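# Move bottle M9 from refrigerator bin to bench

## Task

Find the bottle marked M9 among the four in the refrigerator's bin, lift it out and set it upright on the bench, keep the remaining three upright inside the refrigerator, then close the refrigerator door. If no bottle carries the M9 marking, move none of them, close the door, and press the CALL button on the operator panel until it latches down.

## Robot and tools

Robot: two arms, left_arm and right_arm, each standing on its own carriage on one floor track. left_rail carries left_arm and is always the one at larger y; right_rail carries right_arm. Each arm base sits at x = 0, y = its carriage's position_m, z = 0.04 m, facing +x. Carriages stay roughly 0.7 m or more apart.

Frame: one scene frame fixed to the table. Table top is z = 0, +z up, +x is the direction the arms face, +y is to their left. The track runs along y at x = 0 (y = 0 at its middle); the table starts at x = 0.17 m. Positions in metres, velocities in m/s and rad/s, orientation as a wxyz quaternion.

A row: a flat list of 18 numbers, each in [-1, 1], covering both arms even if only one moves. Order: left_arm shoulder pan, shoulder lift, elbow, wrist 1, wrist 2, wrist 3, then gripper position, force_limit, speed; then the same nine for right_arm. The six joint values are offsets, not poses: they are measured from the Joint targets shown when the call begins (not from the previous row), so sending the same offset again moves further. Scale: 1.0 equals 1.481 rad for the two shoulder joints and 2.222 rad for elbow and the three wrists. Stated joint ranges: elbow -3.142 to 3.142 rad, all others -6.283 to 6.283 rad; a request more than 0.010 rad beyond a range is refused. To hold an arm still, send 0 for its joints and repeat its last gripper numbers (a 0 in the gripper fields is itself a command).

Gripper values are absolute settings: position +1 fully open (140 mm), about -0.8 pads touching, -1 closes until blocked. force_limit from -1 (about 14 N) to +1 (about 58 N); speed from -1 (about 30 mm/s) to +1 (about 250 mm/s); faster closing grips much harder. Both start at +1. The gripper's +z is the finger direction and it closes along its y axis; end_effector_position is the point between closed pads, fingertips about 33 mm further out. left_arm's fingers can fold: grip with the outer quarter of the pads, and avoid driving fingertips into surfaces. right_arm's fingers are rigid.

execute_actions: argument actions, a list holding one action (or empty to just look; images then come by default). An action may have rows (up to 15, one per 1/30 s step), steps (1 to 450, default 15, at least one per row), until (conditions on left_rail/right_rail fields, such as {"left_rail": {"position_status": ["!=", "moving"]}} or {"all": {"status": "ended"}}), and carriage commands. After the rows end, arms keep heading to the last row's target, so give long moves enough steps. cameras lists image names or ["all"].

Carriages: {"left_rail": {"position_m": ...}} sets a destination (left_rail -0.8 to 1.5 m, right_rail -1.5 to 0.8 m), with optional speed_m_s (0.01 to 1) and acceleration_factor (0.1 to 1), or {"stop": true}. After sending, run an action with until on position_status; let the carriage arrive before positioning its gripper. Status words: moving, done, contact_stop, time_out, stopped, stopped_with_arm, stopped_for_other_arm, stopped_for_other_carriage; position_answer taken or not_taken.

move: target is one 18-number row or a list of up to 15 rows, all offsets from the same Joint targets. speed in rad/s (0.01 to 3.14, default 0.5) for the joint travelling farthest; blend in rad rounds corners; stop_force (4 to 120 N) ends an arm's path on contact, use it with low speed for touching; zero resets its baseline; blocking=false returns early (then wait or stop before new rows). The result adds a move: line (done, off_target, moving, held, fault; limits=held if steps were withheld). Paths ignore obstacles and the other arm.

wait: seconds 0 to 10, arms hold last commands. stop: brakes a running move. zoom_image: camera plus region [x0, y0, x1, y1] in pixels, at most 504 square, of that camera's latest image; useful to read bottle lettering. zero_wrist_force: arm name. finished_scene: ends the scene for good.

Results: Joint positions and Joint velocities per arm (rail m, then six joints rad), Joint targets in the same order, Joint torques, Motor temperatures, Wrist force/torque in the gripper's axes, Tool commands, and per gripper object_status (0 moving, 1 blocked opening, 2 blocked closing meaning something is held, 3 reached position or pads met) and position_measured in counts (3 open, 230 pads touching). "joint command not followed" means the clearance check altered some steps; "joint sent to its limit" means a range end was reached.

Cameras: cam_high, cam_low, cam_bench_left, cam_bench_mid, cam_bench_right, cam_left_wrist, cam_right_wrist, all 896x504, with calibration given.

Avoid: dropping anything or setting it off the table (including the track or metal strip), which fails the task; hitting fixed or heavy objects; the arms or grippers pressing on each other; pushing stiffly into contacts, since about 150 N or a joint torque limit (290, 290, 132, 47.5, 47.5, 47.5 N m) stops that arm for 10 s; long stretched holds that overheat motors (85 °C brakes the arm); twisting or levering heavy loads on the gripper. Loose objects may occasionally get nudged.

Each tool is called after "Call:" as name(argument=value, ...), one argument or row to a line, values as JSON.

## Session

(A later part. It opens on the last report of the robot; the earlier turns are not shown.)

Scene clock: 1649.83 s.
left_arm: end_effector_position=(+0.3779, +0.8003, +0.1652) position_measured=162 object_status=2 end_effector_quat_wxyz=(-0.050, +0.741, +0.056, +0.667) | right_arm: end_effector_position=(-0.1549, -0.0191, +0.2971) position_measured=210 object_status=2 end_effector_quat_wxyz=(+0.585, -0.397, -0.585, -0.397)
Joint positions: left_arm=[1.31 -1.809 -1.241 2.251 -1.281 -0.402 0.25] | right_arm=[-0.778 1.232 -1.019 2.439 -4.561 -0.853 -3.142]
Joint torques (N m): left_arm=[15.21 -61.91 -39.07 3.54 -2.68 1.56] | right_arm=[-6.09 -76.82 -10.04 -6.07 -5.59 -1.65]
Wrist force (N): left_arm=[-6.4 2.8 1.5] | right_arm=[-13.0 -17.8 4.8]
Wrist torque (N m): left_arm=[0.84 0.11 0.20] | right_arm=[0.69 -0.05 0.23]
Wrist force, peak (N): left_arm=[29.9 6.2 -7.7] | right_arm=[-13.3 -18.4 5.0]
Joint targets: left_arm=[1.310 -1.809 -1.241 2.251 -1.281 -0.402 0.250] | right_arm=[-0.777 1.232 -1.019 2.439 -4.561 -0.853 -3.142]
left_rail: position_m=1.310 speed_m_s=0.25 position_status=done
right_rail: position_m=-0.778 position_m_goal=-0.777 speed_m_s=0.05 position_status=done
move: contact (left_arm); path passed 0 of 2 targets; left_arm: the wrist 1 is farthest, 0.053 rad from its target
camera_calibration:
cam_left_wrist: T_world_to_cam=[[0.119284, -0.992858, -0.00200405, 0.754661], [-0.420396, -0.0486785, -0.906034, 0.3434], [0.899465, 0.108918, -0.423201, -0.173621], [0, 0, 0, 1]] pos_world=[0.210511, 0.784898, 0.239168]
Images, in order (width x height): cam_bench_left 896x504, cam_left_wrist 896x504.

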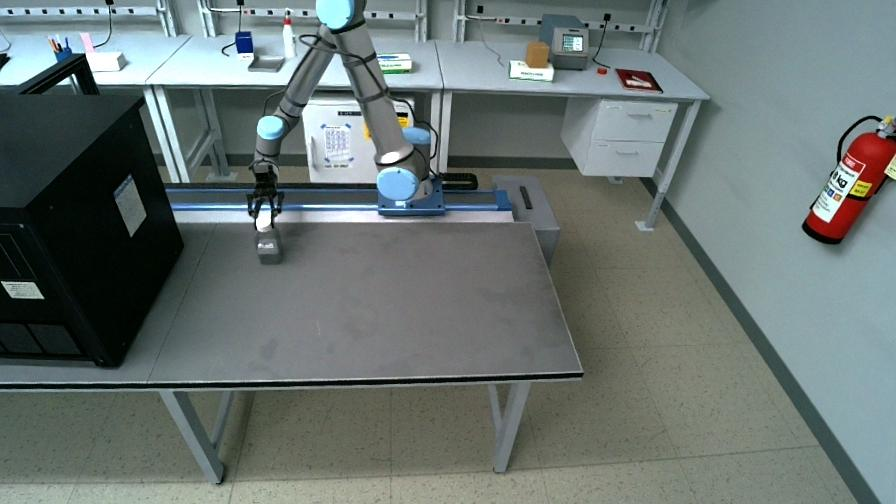

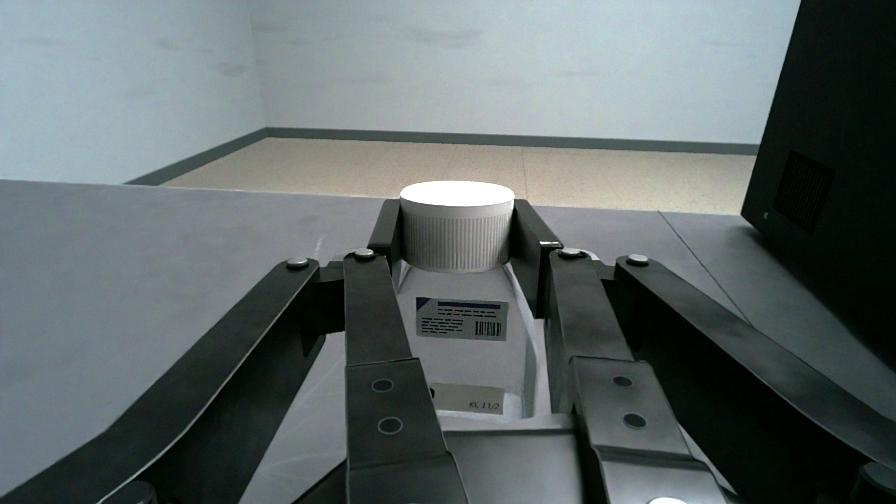

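Call:
move(
  target=[0,0.00961,0.00126,-0.00767,0,0,-0.98,1,-1, 0,0,0,0,0,0,-0.98,0,-1],
  speed=0.01,
  stop_force=5,
  cameras=["cam_left_wrist", "cam_bench_left"],
)

Call:
zoom_image(
  camera="cam_bench_left",
  region=[210, 180, 330, 280],
)

Scene clock: 1665.77 s.
left_arm: end_effector_position=(+0.3778, +0.8002, +0.1646) position_measured=162 object_status=2 end_effector_quat_wxyz=(-0.050, +0.741, +0.056, +0.667) | right_arm: end_effector_position=(-0.1549, -0.0191, +0.2971) position_measured=210 object_status=2 end_effector_quat_wxyz=(+0.585, -0.397, -0.585, -0.397)
Joint positions: left_arm=[1.31 -1.809 -1.24 2.251 -1.282 -0.402 0.25] | right_arm=[-0.778 1.232 -1.019 2.439 -4.561 -0.853 -3.142]
Joint torques (N m): left_arm=[13.28 -57.93 -20.81 2.65 -2.73 -1.39] | right_arm=[-5.68 -74.53 -10.65 -6.01 -5.55 -1.48]
Wrist force (N): left_arm=[0.7 2.5 0.1] | right_arm=[-13.0 -17.9 4.8]
Wrist torque (N m): left_arm=[0.81 0.28 0.36] | right_arm=[0.65 -0.06 0.24]
Wrist force, peak (N): left_arm=[6.6 3.6 -0.9] | right_arm=[-13.1 -18.4 4.9]
Joint targets: left_arm=[1.310 -1.809 -1.240 2.251 -1.282 -0.402 0.250] | right_arm=[-0.777 1.232 -1.019 2.439 -4.561 -0.853 -3.142]
left_rail: position_m=1.310 speed_m_s=0.25 position_status=done
right_rail: position_m=-0.778 position_m_goal=-0.777 speed_m_s=0.05 position_status=done
move: contact (left_arm); left_arm: the wrist 1 is farthest, 0.016 rad from its target
camera_calibration:
cam_left_wrist: T_world_to_cam=[[0.119279, -0.992859, -0.00178282, 0.754509], [-0.42046, -0.0488858, -0.905993, 0.343018], [0.899436, 0.108815, -0.423289, -0.173756], [0, 0, 0, 1]] pos_world=[0.210511, 0.784797, 0.238568]
Images, in order (width x height): cam_bench_left 896x504, cam_left_wrist 896x504.

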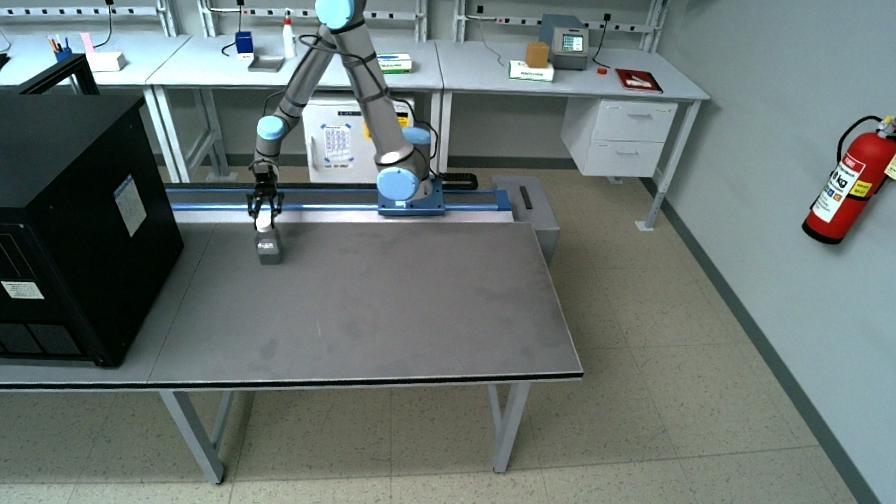

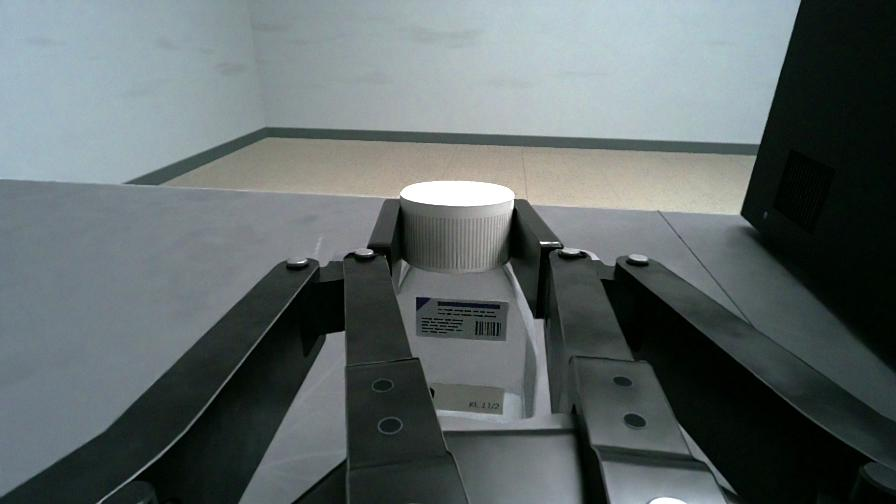

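Scaled by 4.200 from the camera's 896x504 image, which has a finer 1280x720 frame.

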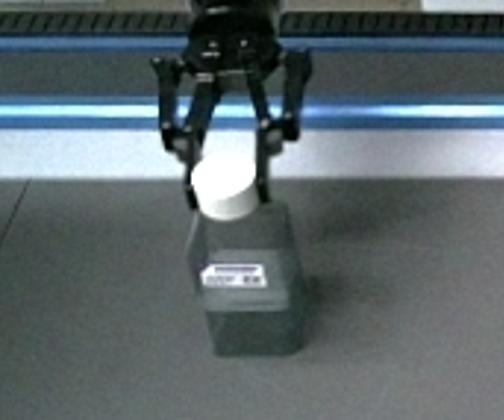

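Call:
zoom_image(
  camera="cam_left_wrist",
  region=[370, 160, 550, 430],
)

Scaled by 1.867 from the camera's 896x504 image, which has a finer 1280x720 frame.

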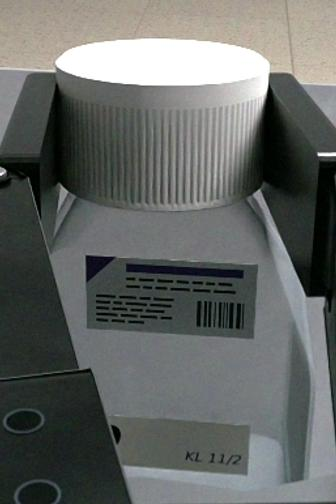

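Call:
move(
  target=[-0.00163,0.08608,-0.03558,0.16173,0.00362,-0.16941,-0.98,1,-1, 0,0,0,0,0,0,-0.98,0,-1],
  speed=0.1,
  cameras=["cam_left_wrist", "cam_bench_left"],
)

Call:
zoom_image(
  camera="cam_bench_left",
  region=[210, 180, 330, 280],
)

Call:
zoom_image(
  camera="cam_left_wrist",
  region=[370, 160, 550, 430],
)

Scene clock: 1719.03 s.
left_arm: end_effector_position=(+0.3779, +0.8003, +0.1707) position_measured=162 object_status=2 end_effector_quat_wxyz=(-0.054, +0.686, +0.052, +0.723) | right_arm: end_effector_position=(-0.1549, -0.0191, +0.2971) position_measured=210 object_status=2 end_effector_quat_wxyz=(+0.585, -0.397, -0.585, -0.397)
Joint positions: left_arm=[1.31 -1.812 -1.112 2.172 -0.923 -0.394 -0.126] | right_arm=[-0.778 1.232 -1.019 2.439 -4.561 -0.853 -3.142]
Joint torques (N m): left_arm=[-14.95 -48.53 -34.84 5.89 3.06 -2.67] | right_arm=[-6.08 -76.03 -10.46 -5.54 -5.81 -1.85]
Wrist force (N): left_arm=[-6.7 2.9 1.0] | right_arm=[-12.9 -18.2 4.9]
Wrist torque (N m): left_arm=[0.83 0.09 0.36] | right_arm=[0.59 -0.06 0.23]
Wrist force, peak (N): left_arm=[-7.1 2.8 1.5] | right_arm=[-13.5 -18.3 5.2]
Joint targets: left_arm=[1.310 -1.812 -1.112 2.172 -0.923 -0.394 -0.127] | right_arm=[-0.777 1.232 -1.019 2.439 -4.561 -0.853 -3.142]
left_rail: position_m=1.310 speed_m_s=0.25 position_status=done
right_rail: position_m=-0.778 position_m_goal=-0.777 speed_m_s=0.05 position_status=done
move: done
camera_calibration:
cam_left_wrist: T_world_to_cam=[[0.11949, -0.992811, -0.00697016, 0.755316], [-0.275035, -0.0263545, -0.961073, 0.285033], [0.95398, 0.116755, -0.276207, -0.223331], [0, 0, 0, 1]] pos_world=[0.201195, 0.783473, 0.217517]
Images, in order (width x height): cam_bench_left 896x504, cam_left_wrist 896x504.

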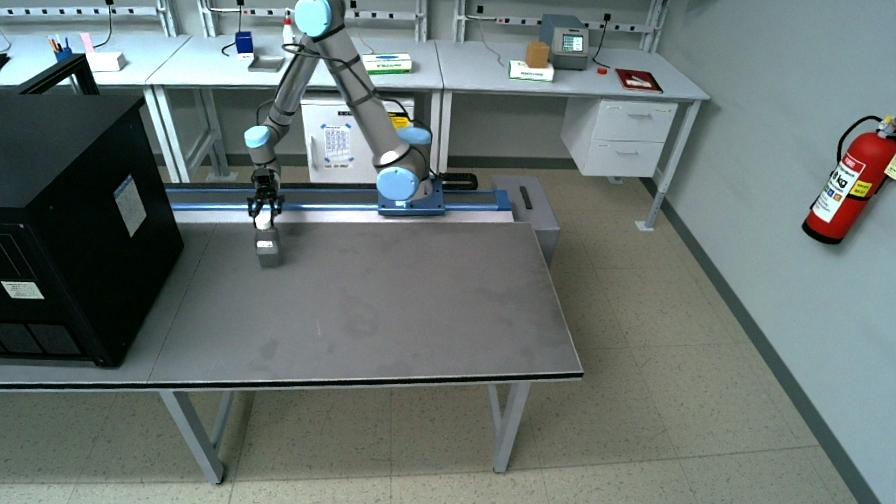

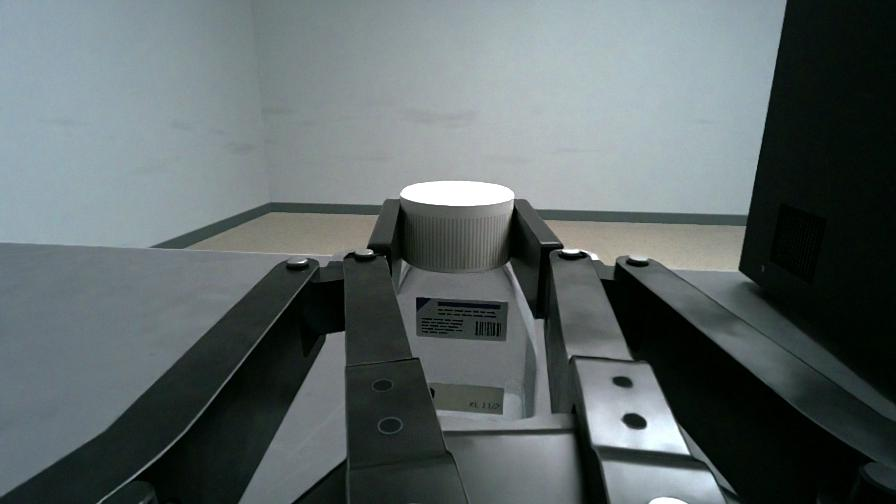

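Scaled by 4.200 from the camera's 896x504 image, which has a finer 1280x720 frame.

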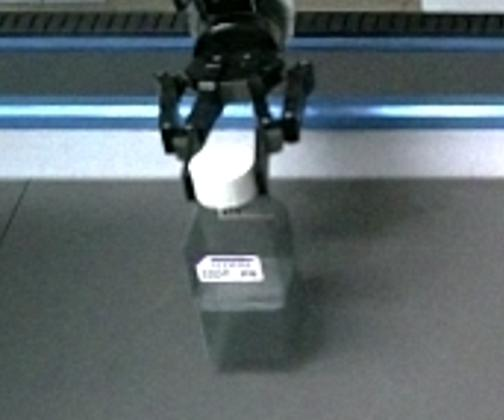

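Scaled by 1.867 from the camera's 896x504 image, which has a finer 1280x720 frame.

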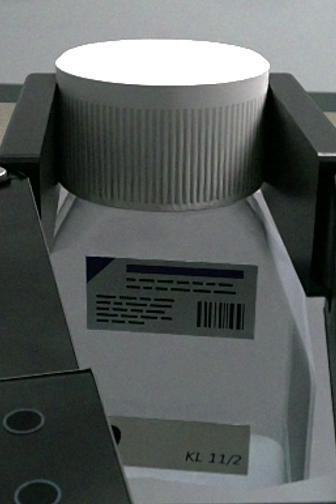

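Call:
move(
  target=[0,0.02596,0.00138,-0.01869,0,0,-0.98,1,-1, 0,0,0,0,0,0,-0.98,0,-1],
  speed=0.012,
  stop_force=5,
  cameras=["cam_left_wrist", "cam_bench_left"],
)

Call:
zoom_image(
  camera="cam_bench_left",
  region=[210, 180, 330, 280],
)

Scene clock: 1731.20 s.
left_arm: end_effector_position=(+0.3779, +0.8002, +0.1589) position_measured=162 object_status=2 end_effector_quat_wxyz=(-0.054, +0.686, +0.052, +0.723) | right_arm: end_effector_position=(-0.1549, -0.0191, +0.2971) position_measured=210 object_status=2 end_effector_quat_wxyz=(+0.585, -0.397, -0.585, -0.397)
Joint positions: left_arm=[1.31 -1.812 -1.092 2.174 -0.945 -0.394 -0.127] | right_arm=[-0.778 1.232 -1.019 2.439 -4.561 -0.853 -3.142]
Joint torques (N m): left_arm=[-13.9 -66.39 -18.18 3.94 2.98 -1.7] | right_arm=[-6.68 -72.57 -12.01 -5.75 -6.2 -2.11]
Wrist force (N): left_arm=[-0.6 1.5 3.4] | right_arm=[-12.7 -17.7 4.8]
Wrist torque (N m): left_arm=[0.74 0.31 0.34] | right_arm=[0.70 -0.10 0.23]
Wrist force, peak (N): left_arm=[9.4 1.4 5.5] | right_arm=[-13.1 -18.4 5.0]
Joint targets: left_arm=[1.310 -1.812 -1.092 2.174 -0.945 -0.394 -0.127] | right_arm=[-0.777 1.232 -1.019 2.439 -4.561 -0.853 -3.142]
left_rail: position_m=1.310 speed_m_s=0.25 position_status=done
right_rail: position_m=-0.778 position_m_goal=-0.777 speed_m_s=0.05 position_status=done
move: contact (left_arm); left_arm: the wrist 1 is farthest, 0.019 rad from its target
camera_calibration:
cam_left_wrist: T_world_to_cam=[[0.119483, -0.992812, -0.00695516, 0.755244], [-0.274915, -0.0263525, -0.961107, 0.27355], [0.954015, 0.116748, -0.276088, -0.226549], [0, 0, 0, 1]] pos_world=[0.201095, 0.783473, 0.205616]
Images, in order (width x height): cam_bench_left 896x504, cam_left_wrist 896x504.

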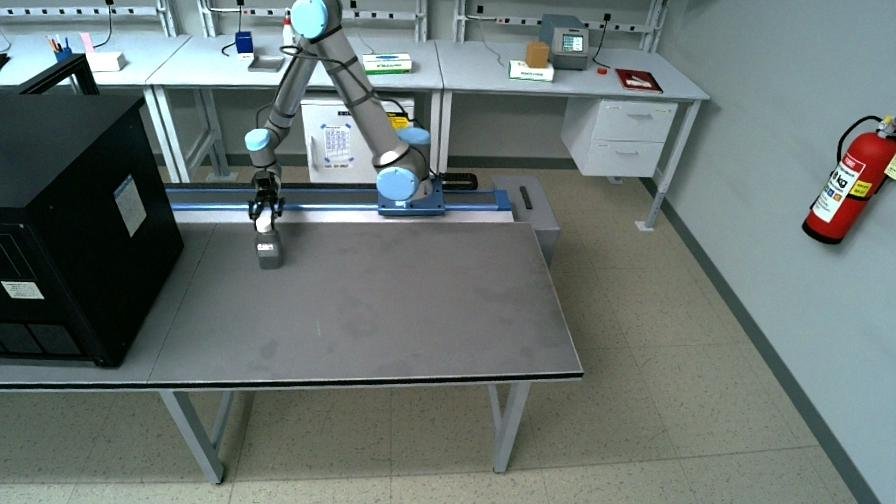

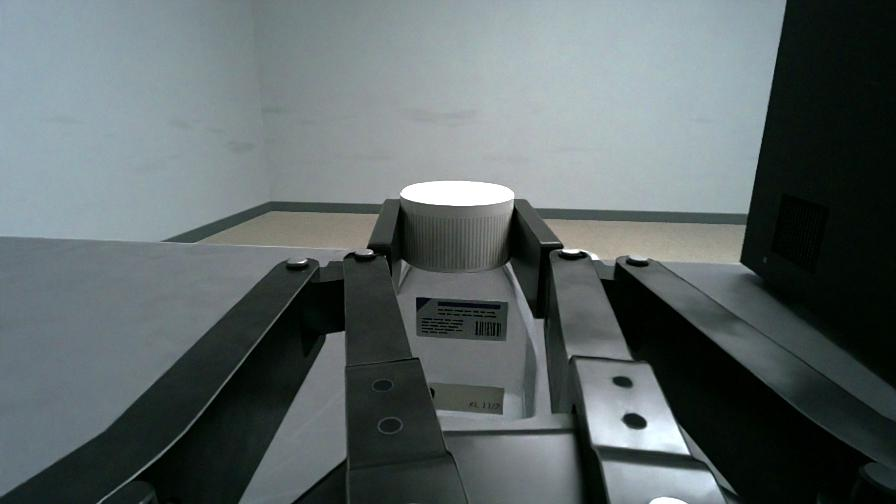

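Scaled by 4.200 from the camera's 896x504 image, which has a finer 1280x720 frame.

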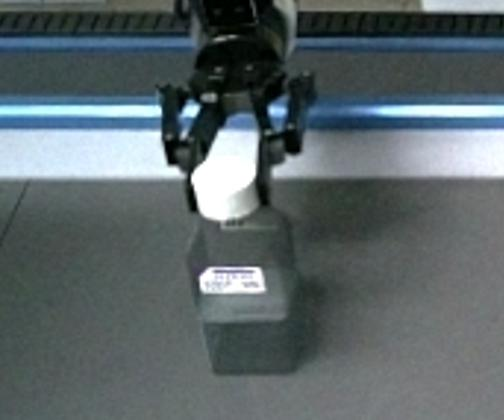

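Call:
execute_actions(
  actions=[
    {"rows": [[0,0,0,0,0,0,0.05,1,-1, 0,0,0,0,0,0,-0.98,0,-1]], "steps": 75},
  ],
  cameras=["cam_left_wrist", "cam_bench_left"],
)

Call:
zoom_image(
  camera="cam_bench_left",
  region=[210, 180, 330, 280],
)

Scene clock: 1741.37 s.
left_arm: end_effector_position=(+0.3779, +0.8002, +0.1589) position_measured=123 object_status=3 end_effector_quat_wxyz=(-0.054, +0.686, +0.052, +0.723) | right_arm: end_effector_position=(-0.1549, -0.0191, +0.2971) position_measured=210 object_status=2 end_effector_quat_wxyz=(+0.585, -0.397, -0.585, -0.397)
Joint positions: left_arm=[1.31 -1.812 -1.092 2.174 -0.945 -0.394 -0.127] | right_arm=[-0.778 1.232 -1.019 2.439 -4.561 -0.853 -3.142]
Joint torques (N m): left_arm=[-13.71 -59.53 -29.89 3.88 -0.64 1.14] | right_arm=[-7.05 -75.12 -12.03 -5.33 -6.7 -1.6]
Wrist force (N): left_arm=[-3.1 2.1 1.8] | right_arm=[-12.2 -17.9 4.8]
Wrist torque (N m): left_arm=[0.67 0.27 0.35] | right_arm=[0.63 -0.17 0.24]
Wrist force, peak (N): left_arm=[-3.5 2.1 2.3] | right_arm=[-13.1 -18.5 5.0]
Joint targets: left_arm=[1.310 -1.812 -1.092 2.174 -0.945 -0.394 -0.127] | right_arm=[-0.777 1.232 -1.019 2.439 -4.561 -0.853 -3.142]
left_rail: position_m=1.310 speed_m_s=0.25 position_status=done
right_rail: position_m=-0.778 position_m_goal=-0.777 speed_m_s=0.05 position_status=done
camera_calibration:
cam_left_wrist: T_world_to_cam=[[0.119388, -0.992823, -0.00692744, 0.755167], [-0.274918, -0.0263531, -0.961107, 0.273548], [0.954027, 0.116649, -0.276091, -0.226461], [0, 0, 0, 1]] pos_world=[0.201095, 0.783373, 0.205616]
Images, in order (width x height): cam_bench_left 896x504, cam_left_wrist 896x504.

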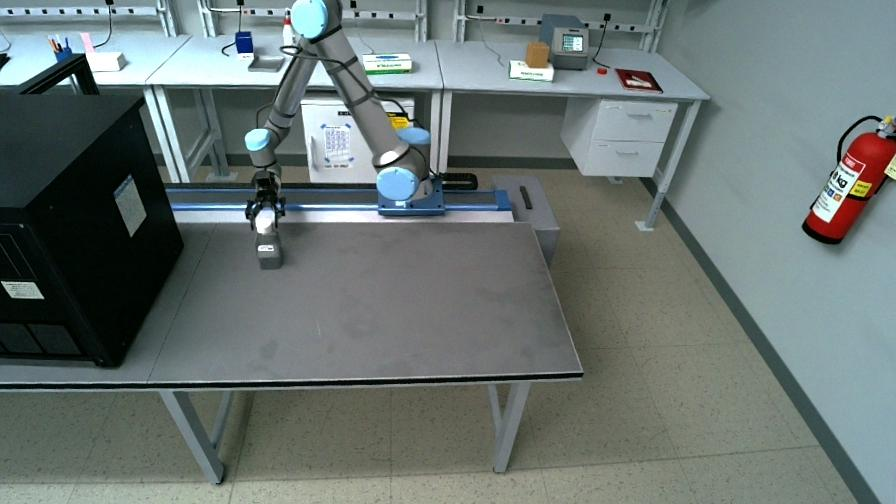

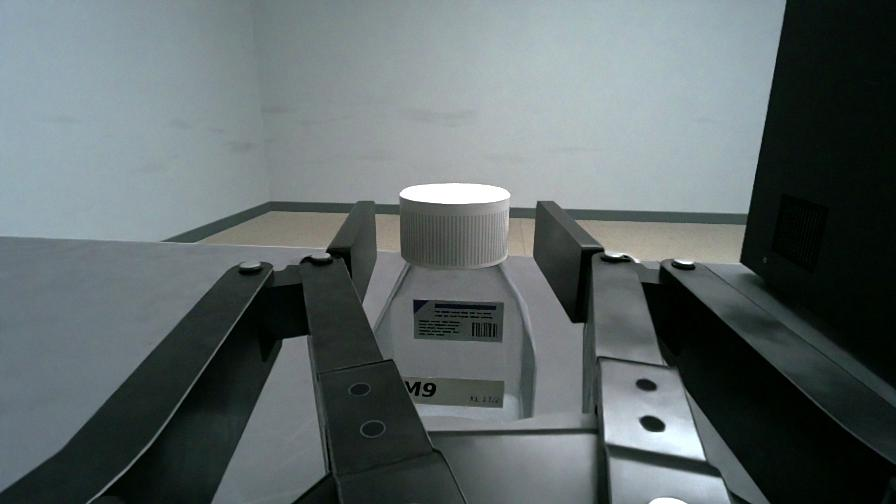

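Scaled by 4.200 from the camera's 896x504 image, which has a finer 1280x720 frame.

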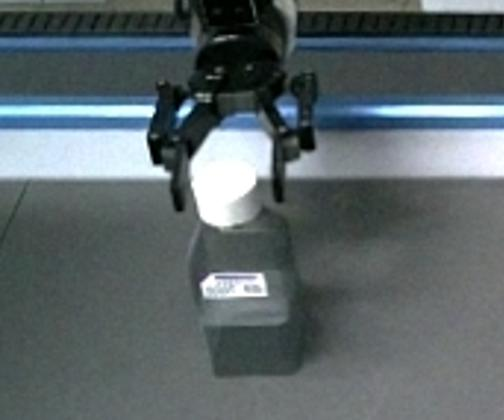

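Call:
move(
  target=[-0.1407,-0.00591,-0.01881,0.00277,-0.09342,0.02276,0.05,1,-1, 0,0,0,0,0,0,-0.98,0,-1],
  speed=0.06,
  stop_force=10,
  cameras=["cam_left_wrist", "cam_bench_left", "cam_high"],
)

Scene clock: 1757.13 s.
left_arm: end_effector_position=(+0.2498, +0.7807, +0.1748) position_measured=123 object_status=3 end_effector_quat_wxyz=(-0.055, +0.686, +0.052, +0.723) | right_arm: end_effector_position=(-0.1549, -0.0191, +0.2971) position_measured=210 object_status=2 end_effector_quat_wxyz=(+0.585, -0.397, -0.585, -0.397)
Joint positions: left_arm=[1.31 -2.02 -1.1 2.132 -0.939 -0.602 -0.076] | right_arm=[-0.778 1.232 -1.019 2.439 -4.561 -0.853 -3.142]
Joint torques (N m): left_arm=[-15.37 -66.56 -34.4 5.43 -4.01 2.28] | right_arm=[-9.4 -76.44 -10.44 -5.02 -6.43 -1.73]
Wrist force (N): left_arm=[-2.9 2.3 2.2] | right_arm=[-12.9 -17.9 4.8]
Wrist torque (N m): left_arm=[0.73 0.17 0.23] | right_arm=[0.64 -0.03 0.23]
Wrist force, peak (N): left_arm=[-3.4 2.6 2.1] | right_arm=[-13.0 -18.5 5.0]
Joint targets: left_arm=[1.310 -2.020 -1.100 2.132 -0.939 -0.602 -0.076] | right_arm=[-0.777 1.232 -1.019 2.439 -4.561 -0.853 -3.142]
left_rail: position_m=1.310 speed_m_s=0.25 position_status=done
right_rail: position_m=-0.778 position_m_goal=-0.777 speed_m_s=0.05 position_status=done
move: done
camera_calibration:
cam_left_wrist: T_world_to_cam=[[0.119904, -0.992759, -0.00731123, 0.751198], [-0.275137, -0.0261531, -0.961049, 0.253169], [0.953899, 0.117245, -0.276281, -0.0980297], [0, 0, 0, 1]] pos_world=[0.0730949, 0.763873, 0.221716]
Images, in order (width x height): cam_high 896x504, cam_bench_left 896x504, cam_left_wrist 896x504.

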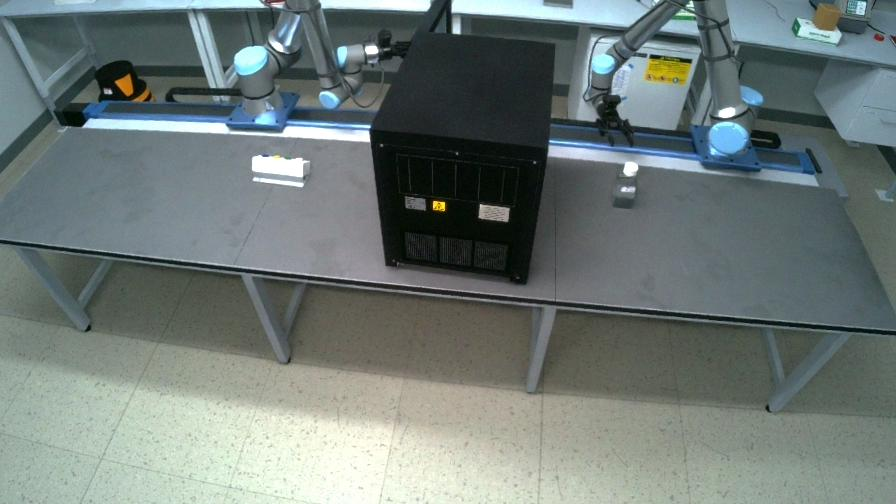

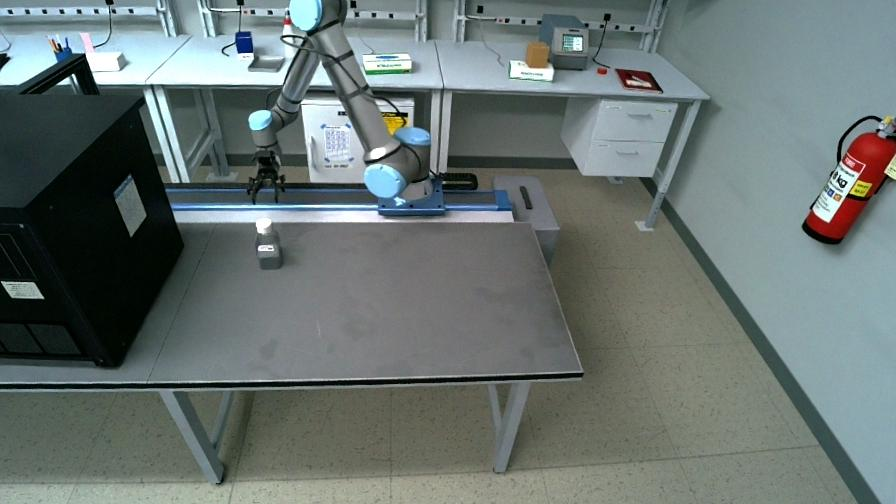

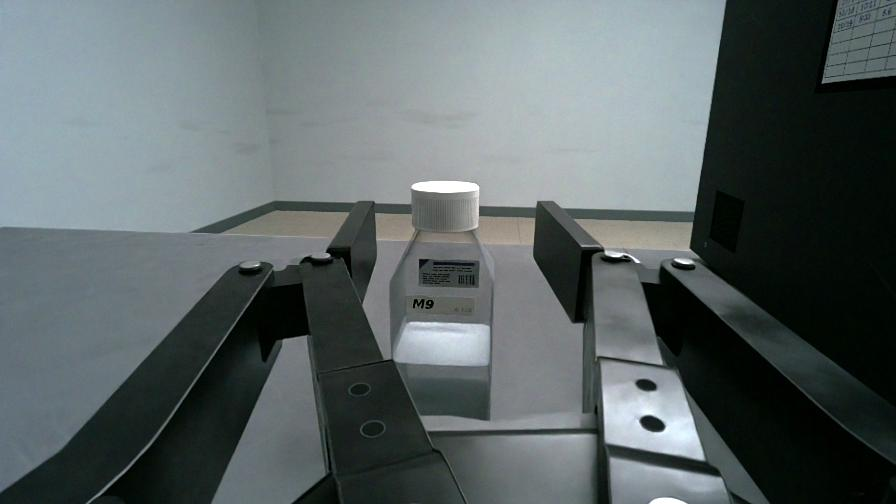

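Call:
move(
  target=[
    [0,0,0,0,0,0,0.05,1,-1, 0.04999,0.00775,-0.02296,0.01779,-0.06707,0,-0.98,0,-1],
    [0,0,0,0,0,0,0.05,1,-1, 0.09273,0.01757,-0.0484,0.03669,-0.12931,0,-0.98,0,-1],
    [0,0,0,0,0,0,0.05,1,-1, 0.12905,0.02953,-0.07563,0.05595,-0.18727,0,-0.98,0,-1],
    [0,0,0,0,0,0,0.05,1,-1, 0.15823,0.04332,-0.10456,0.07569,-0.24048,0,-0.98,0,-1],
  ],
  speed=0.1,
  blend=[0.03, 0.03, 0.03, 0],
  stop_force=80,
)

Scene clock: 1813.33 s.
left_arm: end_effector_position=(+0.2498, +0.7807, +0.1748) position_measured=123 object_status=3 end_effector_quat_wxyz=(-0.055, +0.686, +0.052, +0.723) | right_arm: end_effector_position=(-0.1445, +0.1107, +0.2978) position_measured=210 object_status=2 end_effector_quat_wxyz=(+0.519, -0.480, -0.520, -0.480)
Joint positions: left_arm=[1.31 -2.02 -1.1 2.132 -0.939 -0.602 -0.076] | right_arm=[-0.778 1.466 -0.955 2.206 -4.393 -1.387 -3.142]
Joint torques (N m): left_arm=[-15.33 -68.32 -34.49 5.3 -3.62 2.47] | right_arm=[-10.66 -67.58 -29.05 -2.92 -15.74 -2.11]
Wrist force (N): left_arm=[-3.4 2.8 1.7] | right_arm=[-9.6 -31.0 10.0]
Wrist torque (N m): left_arm=[0.85 0.29 0.23] | right_arm=[0.84 0.10 0.33]
Wrist force, peak (N): left_arm=[-3.4 2.5 2.2] | right_arm=[-6.8 -41.4 13.2]
Joint targets: left_arm=[1.310 -2.020 -1.100 2.132 -0.939 -0.602 -0.076] | right_arm=[-0.777 1.466 -0.955 2.206 -4.393 -1.387 -3.142]
left_rail: position_m=1.310 speed_m_s=0.25 position_status=done
right_rail: position_m=-0.778 position_m_goal=-0.777 speed_m_s=0.05 position_status=done
move: done

Call:
move(
  target=[
    [0,0,0,0,0,0,0.05,1,-1, 0.02471,0.01545,-0.03022,0.01992,-0.05022,0,-0.98,0,-1],
    [0,0,0,0,0,0,0.05,1,-1, 0.04377,0.03259,-0.0616,0.03983,-0.09668,0,-0.98,0,-1],
    [0,0,0,0,0,0,0.05,1,-1, 0.05906,0.05214,-0.09644,0.06168,-0.14288,0,-0.98,0,-1],
    [0,0,0,0,0,0,0.05,1,-1, 0.06999,0.07254,-0.1315,0.08315,-0.18616,0,-0.98,0,-1],
    [0,0,0,0,0,0,0.05,1,-1, 0.07658,0.09203,-0.16339,0.10205,-0.22206,0,-0.98,0,-1],
    [0,0,0,0,0,0,0.05,1,-1, 0.08007,0.11192,-0.19488,0.12032,-0.25589,0,-0.98,0,-1],
  ],
  speed=0.1,
  blend=[0.03, 0.03, 0.03, 0.03, 0.03, 0],
  stop_force=80,
)

Scene clock: 1836.73 s.
left_arm: end_effector_position=(+0.2498, +0.7807, +0.1748) position_measured=123 object_status=3 end_effector_quat_wxyz=(-0.055, +0.686, +0.052, +0.723) | right_arm: end_effector_position=(-0.0613, +0.2854, +0.2991) position_measured=210 object_status=2 end_effector_quat_wxyz=(-0.399, +0.584, +0.400, +0.584)
Joint positions: left_arm=[1.31 -2.02 -1.1 2.132 -0.939 -0.602 -0.076] | right_arm=[-0.777 1.585 -0.789 1.773 -4.126 -1.956 -3.142]
Joint torques (N m): left_arm=[-14.17 -66.87 -34.88 5.13 -3.44 2.04] | right_arm=[4.82 -100 -43.29 -5.67 -8.05 -1.82]
Wrist force (N): left_arm=[-3.1 2.5 2.0] | right_arm=[-18.1 -12.0 3.6]
Wrist torque (N m): left_arm=[0.78 0.22 0.23] | right_arm=[0.72 -0.01 0.45]
Wrist force, peak (N): left_arm=[-3.2 2.8 2.1] | right_arm=[-7.9 -37.7 12.3]
Joint targets: left_arm=[1.310 -2.020 -1.100 2.132 -0.939 -0.602 -0.076] | right_arm=[-0.777 1.585 -0.789 1.773 -4.126 -1.956 -3.142]
left_rail: position_m=1.310 speed_m_s=0.25 position_status=done
right_rail: position_m=-0.777 speed_m_s=0.05 position_status=done
move: done

Call:
move(
  target=[
    [0,0,0,0,0,0,0.05,1,-1, 0.00147,0.02155,-0.03299,0.0186,-0.03248,0,-0.98,0,-1],
    [0,0,0,0,0,0,0.05,1,-1, 0.00093,0.04307,-0.0667,0.038,-0.06362,0,-0.98,0,-1],
    [0,0,0,0,0,0,0.05,1,-1, -0.00136,0.06592,-0.10096,0.05699,-0.0936,0,-0.98,0,-1],
    [0,0,0,0,0,0,0.05,1,-1, -0.00525,0.08908,-0.13587,0.07647,-0.12251,0,-0.98,0,-1],
    [0,0,0,0,0,0,0.05,1,-1, -0.01068,0.11319,-0.17181,0.09634,-0.1504,0,-0.98,0,-1],
    [0,0,0,0,0,0,0.05,1,-1, -0.01708,0.1377,-0.20784,0.11605,-0.17763,0,-0.98,0,-1],
    [0,0,0,0,0,0,0.05,1,-1, -0.02413,0.16174,-0.24306,0.13523,-0.20219,0,-0.98,0,-1],
  ],
  speed=0.1,
  blend=[0.03, 0.03, 0.03, 0.03, 0.03, 0.03, 0],
  stop_force=80,
  cameras=["cam_right_wrist"],
)

Scene clock: 1858.60 s.
left_arm: end_effector_position=(+0.2498, +0.7807, +0.1748) position_measured=123 object_status=3 end_effector_quat_wxyz=(-0.055, +0.686, +0.052, +0.723) | right_arm: end_effector_position=(+0.1039, +0.4149, +0.2992) position_measured=210 object_status=2 end_effector_quat_wxyz=(-0.247, +0.662, +0.248, +0.662)
Joint positions: left_arm=[1.31 -2.02 -1.1 2.132 -0.939 -0.602 -0.076] | right_arm=[-0.777 1.549 -0.549 1.233 -3.825 -2.405 -3.142]
Joint torques (N m): left_arm=[-12.27 -68.3 -34.31 5.21 -2.89 2.01] | right_arm=[-6.31 -112.23 -54.02 2.6 4.59 -1.59]
Wrist force (N): left_arm=[-3.0 2.2 1.8] | right_arm=[-5.4 20.7 -9.0]
Wrist torque (N m): left_arm=[0.71 0.19 0.23] | right_arm=[0.18 -0.01 0.53]
Wrist force, peak (N): left_arm=[-3.4 2.5 2.1] | right_arm=[-6.1 20.5 -9.4]
Joint targets: left_arm=[1.310 -2.020 -1.100 2.132 -0.939 -0.602 -0.076] | right_arm=[-0.777 1.549 -0.549 1.233 -3.825 -2.405 -3.142]
left_rail: position_m=1.310 speed_m_s=0.25 position_status=done
right_rail: position_m=-0.777 speed_m_s=0.05 position_status=done
move: done
camera_calibration:
cam_right_wrist: T_world_to_cam=[[0.641335, -0.767236, 0.00626821, 0.254328], [-0.300716, -0.258869, -0.917909, 0.398415], [0.705875, 0.586802, -0.396742, -0.0127597], [0, 0, 0, 1]] pos_world=[-0.0342927, 0.305755, 0.359053]
Images, in order (width x height): cam_right_wrist 896x504.

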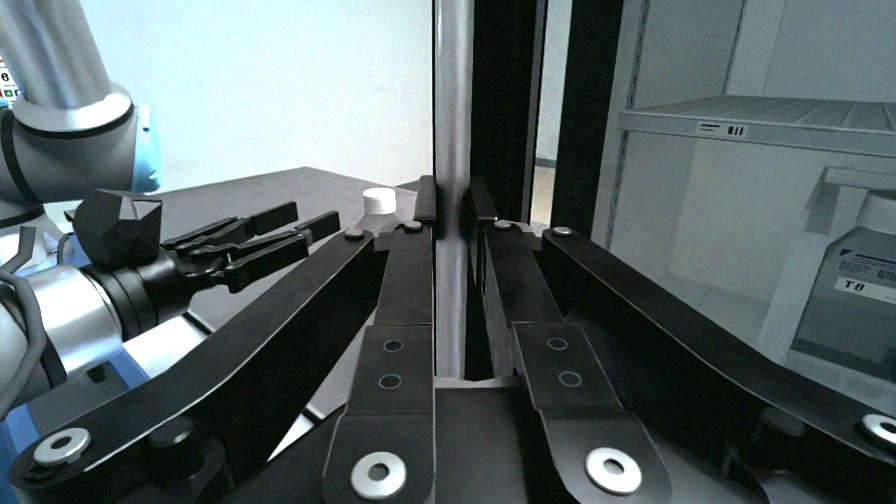

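Call:
move(
  target=[
    [0,0,0,0,0,0,0.05,1,-1, -0.00813,0.02384,-0.03472,0.01883,-0.02383,0,-0.98,0,-1],
    [0,0,0,0,0,0,0.05,1,-1, -0.02179,0.06317,-0.09126,0.04916,-0.05973,0,-0.98,0,-1],
    [0,0,0,0,0,0,0.05,1,-1, -0.03519,0.10085,-0.14497,0.07775,-0.09113,0,-0.98,0,-1],
  ],
  speed=0.08,
  blend=[0.03, 0.03, 0],
  stop_force=50,
)

Call:
move(
  target=[0,0,0,0,0,0,0.05,1,-1, -0.00974,0.02665,-0.03778,0.02002,-0.02051,0,-0.98,0,-1],
  speed=0.04,
  stop_force=40,
  cameras=["cam_right_wrist"],
)

Scene clock: 1876.27 s.
left_arm: end_effector_position=(+0.2498, +0.7807, +0.1748) position_measured=123 object_status=3 end_effector_quat_wxyz=(-0.055, +0.686, +0.052, +0.723) | right_arm: end_effector_position=(+0.2097, +0.4467, +0.2993) position_measured=210 object_status=2 end_effector_quat_wxyz=(-0.161, +0.688, +0.162, +0.688)
Joint positions: left_arm=[1.31 -2.02 -1.1 2.132 -0.939 -0.602 -0.076] | right_arm=[-0.777 1.497 -0.4 0.911 -3.652 -2.607 -3.142]
Joint torques (N m): left_arm=[-13.73 -67.38 -34.79 5.05 -2.73 2.02] | right_arm=[-11.17 -119.24 -53.95 3.45 2.21 -1.02]
Wrist force (N): left_arm=[-3.1 2.1 2.0] | right_arm=[-3.7 15.2 -6.9]
Wrist torque (N m): left_arm=[0.70 0.21 0.23] | right_arm=[0.36 0.04 0.56]
Wrist force, peak (N): left_arm=[-3.4 3.0 2.0] | right_arm=[-5.8 20.7 -10.4]
Joint targets: left_arm=[1.310 -2.020 -1.100 2.132 -0.939 -0.602 -0.076] | right_arm=[-0.777 1.497 -0.400 0.911 -3.652 -2.607 -3.142]
left_rail: position_m=1.310 speed_m_s=0.25 position_status=done
right_rail: position_m=-0.777 speed_m_s=0.05 position_status=done
move: done

Scene clock: 1879.47 s.
left_arm: end_effector_position=(+0.2498, +0.7807, +0.1748) position_measured=123 object_status=3 end_effector_quat_wxyz=(-0.055, +0.686, +0.052, +0.723) | right_arm: end_effector_position=(+0.2356, +0.4502, +0.2993) position_measured=210 object_status=2 end_effector_quat_wxyz=(-0.140, +0.693, +0.141, +0.693)
Joint positions: left_arm=[1.31 -2.02 -1.1 2.132 -0.939 -0.602 -0.076] | right_arm=[-0.777 1.483 -0.36 0.827 -3.608 -2.653 -3.142]
Joint torques (N m): left_arm=[-13.79 -66.8 -35.09 4.64 -2.96 2] | right_arm=[-16.61 -119.79 -53.39 4.03 1.69 -1.3]
Wrist force (N): left_arm=[-3.0 2.5 2.0] | right_arm=[-2.0 13.6 -8.6]
Wrist torque (N m): left_arm=[0.77 0.18 0.23] | right_arm=[0.35 0.11 0.56]
Wrist force, peak (N): left_arm=[-3.4 2.5 2.2] | right_arm=[-2.8 19.9 -8.0]
Joint targets: left_arm=[1.310 -2.020 -1.100 2.132 -0.939 -0.602 -0.076] | right_arm=[-0.777 1.483 -0.360 0.827 -3.608 -2.653 -3.142]
left_rail: position_m=1.310 speed_m_s=0.25 position_status=done
right_rail: position_m=-0.777 speed_m_s=0.05 position_status=done
move: done
camera_calibration:
cam_right_wrist: T_world_to_cam=[[0.37243, -0.928038, 0.00635917, 0.332606], [-0.366047, -0.153188, -0.917901, 0.41502], [0.852822, 0.339526, -0.396758, -0.0496016], [0, 0, 0, 1]] pos_world=[0.0703458, 0.389088, 0.359152]
Images, in order (width x height): cam_right_wrist 896x504.

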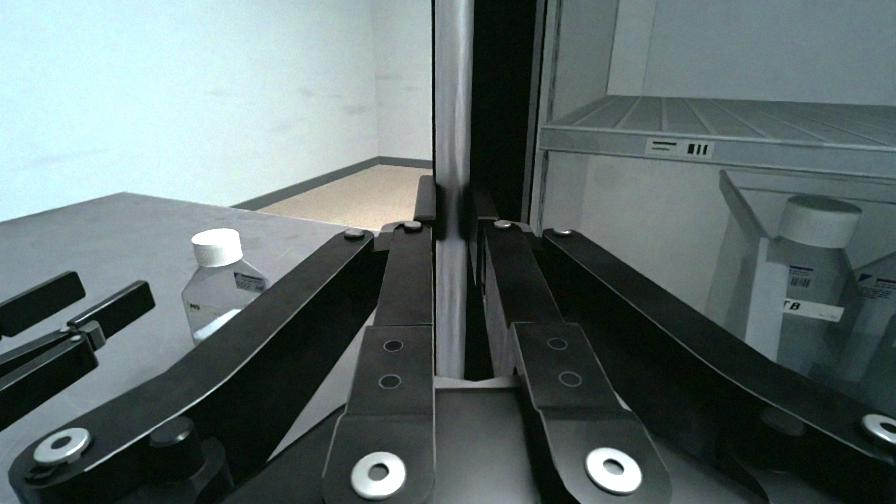

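Call:
move(
  target=[0,0,0,0,0,0,0.05,1,-1, -0.0013,0.00355,-0.00504,0.00267,-0.00273,0,-0.98,0,-1],
  speed=0.01,
  stop_force=15,
)

Scene clock: 1891.97 s.
left_arm: end_effector_position=(+0.2498, +0.7807, +0.1748) position_measured=123 object_status=3 end_effector_quat_wxyz=(-0.055, +0.686, +0.052, +0.723) | right_arm: end_effector_position=(+0.2361, +0.4502, +0.2993) position_measured=210 object_status=2 end_effector_quat_wxyz=(-0.140, +0.693, +0.140, +0.693)
Joint positions: left_arm=[1.31 -2.02 -1.1 2.132 -0.939 -0.602 -0.076] | right_arm=[-0.777 1.482 -0.36 0.825 -3.607 -2.654 -3.142]
Joint torques (N m): left_arm=[-12.79 -67.13 -34.05 4.61 -2.74 1.98] | right_arm=[-15.06 -135.82 -33.11 -2.12 8.47 -1.34]
Wrist force (N): left_arm=[-2.7 2.5 2.0] | right_arm=[1.7 13.5 -25.2]
Wrist torque (N m): left_arm=[0.77 0.13 0.23] | right_arm=[0.40 0.17 0.55]
Wrist force, peak (N): left_arm=[-3.2 2.6 2.3] | right_arm=[-1.9 13.9 -27.8]
Joint targets: left_arm=[1.310 -2.020 -1.100 2.132 -0.939 -0.602 -0.076] | right_arm=[-0.777 1.482 -0.360 0.825 -3.607 -2.654 -3.142]
left_rail: position_m=1.310 speed_m_s=0.25 position_status=done
right_rail: position_m=-0.777 speed_m_s=0.05 position_status=done
move: contact (right_arm)

Call:
execute_actions(
  actions=[
    {"rows": [[0,0,0,0,0,0,0.05,1,-1, 0,0,0,0,0,0,-0.15,0,-1]], "steps": 60},
  ],
)

Call:
move(
  target=[0,0,0,0,0,0,0.05,1,-1, 0.05196,-0.03376,0.04774,-0.02505,-0.03409,0,-0.15,0,-1],
  speed=0.12,
  cameras=["cam_right_wrist"],
)

Scene clock: 1900.67 s.
left_arm: end_effector_position=(+0.2498, +0.7807, +0.1748) position_measured=123 object_status=3 end_effector_quat_wxyz=(-0.055, +0.686, +0.052, +0.723) | right_arm: end_effector_position=(+0.2360, +0.4502, +0.2993) position_measured=148 object_status=3 end_effector_quat_wxyz=(-0.140, +0.693, +0.140, +0.693)
Joint positions: left_arm=[1.31 -2.02 -1.1 2.132 -0.939 -0.602 -0.076] | right_arm=[-0.777 1.482 -0.36 0.825 -3.607 -2.654 -3.142]
Joint torques (N m): left_arm=[-10.06 -66.49 -35.01 4.83 -2.4 1.92] | right_arm=[2.75 -136.15 -38.1 -2.97 -2.89 -1.41]
Wrist force (N): left_arm=[-3.2 2.6 2.0] | right_arm=[-2.7 0.8 -2.9]
Wrist torque (N m): left_arm=[0.80 0.23 0.23] | right_arm=[0.30 0.50 0.42]
Wrist force, peak (N): left_arm=[-3.3 2.5 2.2] | right_arm=[1.7 13.7 -25.2]
Joint targets: left_arm=[1.310 -2.020 -1.100 2.132 -0.939 -0.602 -0.076] | right_arm=[-0.777 1.482 -0.360 0.825 -3.607 -2.654 -3.142]
left_rail: position_m=1.310 speed_m_s=0.25 position_status=done
right_rail: position_m=-0.777 speed_m_s=0.05 position_status=done

Scene clock: 1902.07 s.
left_arm: end_effector_position=(+0.2498, +0.7807, +0.1748) position_measured=123 object_status=3 end_effector_quat_wxyz=(-0.055, +0.686, +0.052, +0.723) | right_arm: end_effector_position=(+0.1518, +0.4149, +0.2995) position_measured=148 object_status=3 end_effector_quat_wxyz=(-0.140, +0.693, +0.141, +0.693)
Joint positions: left_arm=[1.31 -2.02 -1.1 2.132 -0.939 -0.602 -0.076] | right_arm=[-0.777 1.559 -0.409 0.931 -3.663 -2.729 -3.142]
Joint torques (N m): left_arm=[-10.91 -67.14 -35.26 4.49 -2.6 1.9] | right_arm=[14.76 -137.97 -30.82 -5.56 -2.7 -1.2]
Wrist force (N): left_arm=[-2.9 2.5 1.8] | right_arm=[-2.6 0.7 -3.1]
Wrist torque (N m): left_arm=[0.77 0.18 0.24] | right_arm=[0.27 0.49 0.41]
Wrist force, peak (N): left_arm=[-3.2 2.6 1.9] | right_arm=[-2.7 0.4 -4.3]
Joint targets: left_arm=[1.310 -2.020 -1.100 2.132 -0.939 -0.602 -0.076] | right_arm=[-0.777 1.559 -0.410 0.932 -3.663 -2.730 -3.142]
left_rail: position_m=1.310 speed_m_s=0.25 position_status=done
right_rail: position_m=-0.777 speed_m_s=0.05 position_status=done
move: done
camera_calibration:
cam_right_wrist: T_world_to_cam=[[0.372484, -0.928014, 0.00673718, 0.331003], [-0.366001, -0.153568, -0.917856, 0.379255], [0.852818, 0.339421, -0.396856, 0.033968], [0, 0, 0, 1]] pos_world=[-0.0134542, 0.353888, 0.359352]
Images, in order (width x height): cam_right_wrist 896x504.

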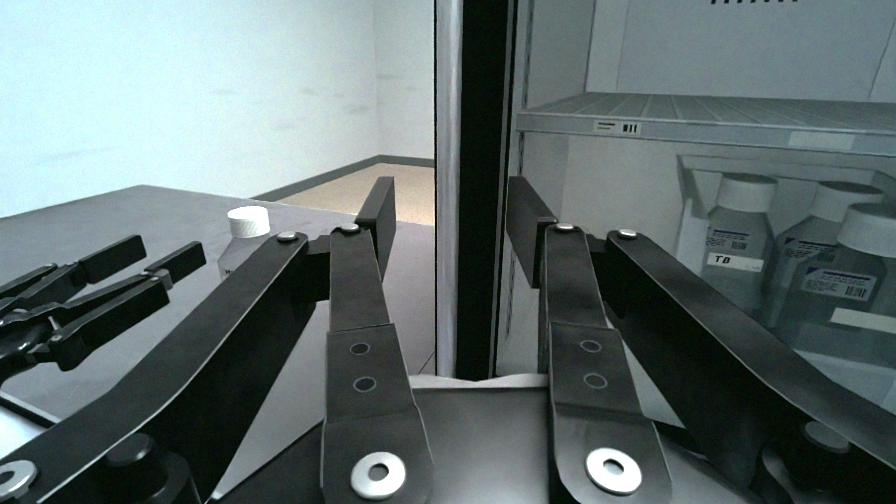

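Call:
wait(
  seconds=1,
  cameras=["cam_bench_left", "cam_high", "cam_left_wrist"],
)

Scene clock: 1907.00 s.
left_arm: end_effector_position=(+0.2498, +0.7807, +0.1748) position_measured=123 object_status=3 end_effector_quat_wxyz=(-0.055, +0.686, +0.052, +0.723) | right_arm: end_effector_position=(+0.1516, +0.4148, +0.2995) position_measured=148 object_status=3 end_effector_quat_wxyz=(-0.140, +0.693, +0.141, +0.693)
Joint positions: left_arm=[1.31 -2.02 -1.1 2.132 -0.939 -0.602 -0.076] | right_arm=[-0.777 1.559 -0.41 0.932 -3.663 -2.73 -3.142]
Joint torques (N m): left_arm=[-9.91 -67.42 -34.69 4.6 -2.44 2.16] | right_arm=[16.47 -140.87 -30.26 -5.4 -3.03 -1.48]
Wrist force (N): left_arm=[-2.9 2.2 2.0] | right_arm=[-2.6 0.6 -3.0]
Wrist torque (N m): left_arm=[0.72 0.18 0.23] | right_arm=[0.25 0.50 0.41]
Wrist force, peak (N): left_arm=[-3.5 2.6 2.2] | right_arm=[-3.0 0.7 -3.3]
Joint targets: left_arm=[1.310 -2.020 -1.100 2.132 -0.939 -0.602 -0.076] | right_arm=[-0.777 1.559 -0.410 0.932 -3.663 -2.730 -3.142]
Tool commands: left_gripper/position=+0.05 left_gripper/force_limit=+1.0 left_gripper/speed=-1.0 right_gripper/position=-0.15 right_gripper/force_limit=+0.0 right_gripper/speed=-1.0
left_rail: position_m=1.310 speed_m_s=0.25 position_status=done
right_rail: position_m=-0.777 speed_m_s=0.05 position_status=done
wait: 1.00 s; at rest from the start
camera_calibration:
cam_left_wrist: T_world_to_cam=[[0.119904, -0.992759, -0.00731123, 0.751198], [-0.275137, -0.0261531, -0.961049, 0.253169], [0.953899, 0.117245, -0.276281, -0.0980297], [0, 0, 0, 1]] pos_world=[0.0730949, 0.763873, 0.221716]
Images, in order (width x height): cam_high 896x504, cam_bench_left 896x504, cam_left_wrist 896x504.

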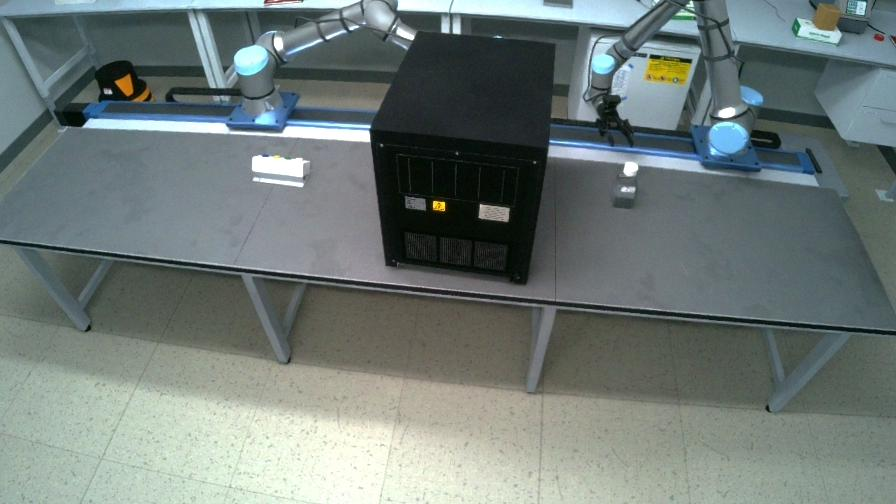

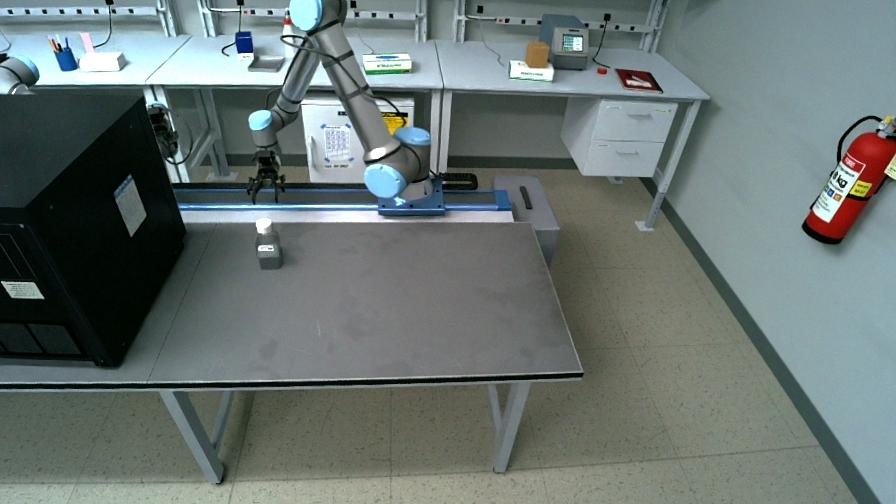

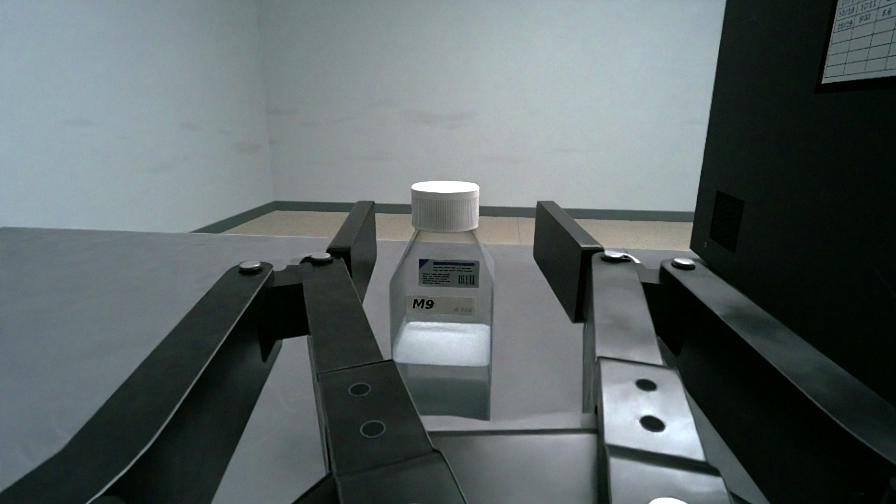

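Call:
finished_scene(
)

The scene is finished: the task was done.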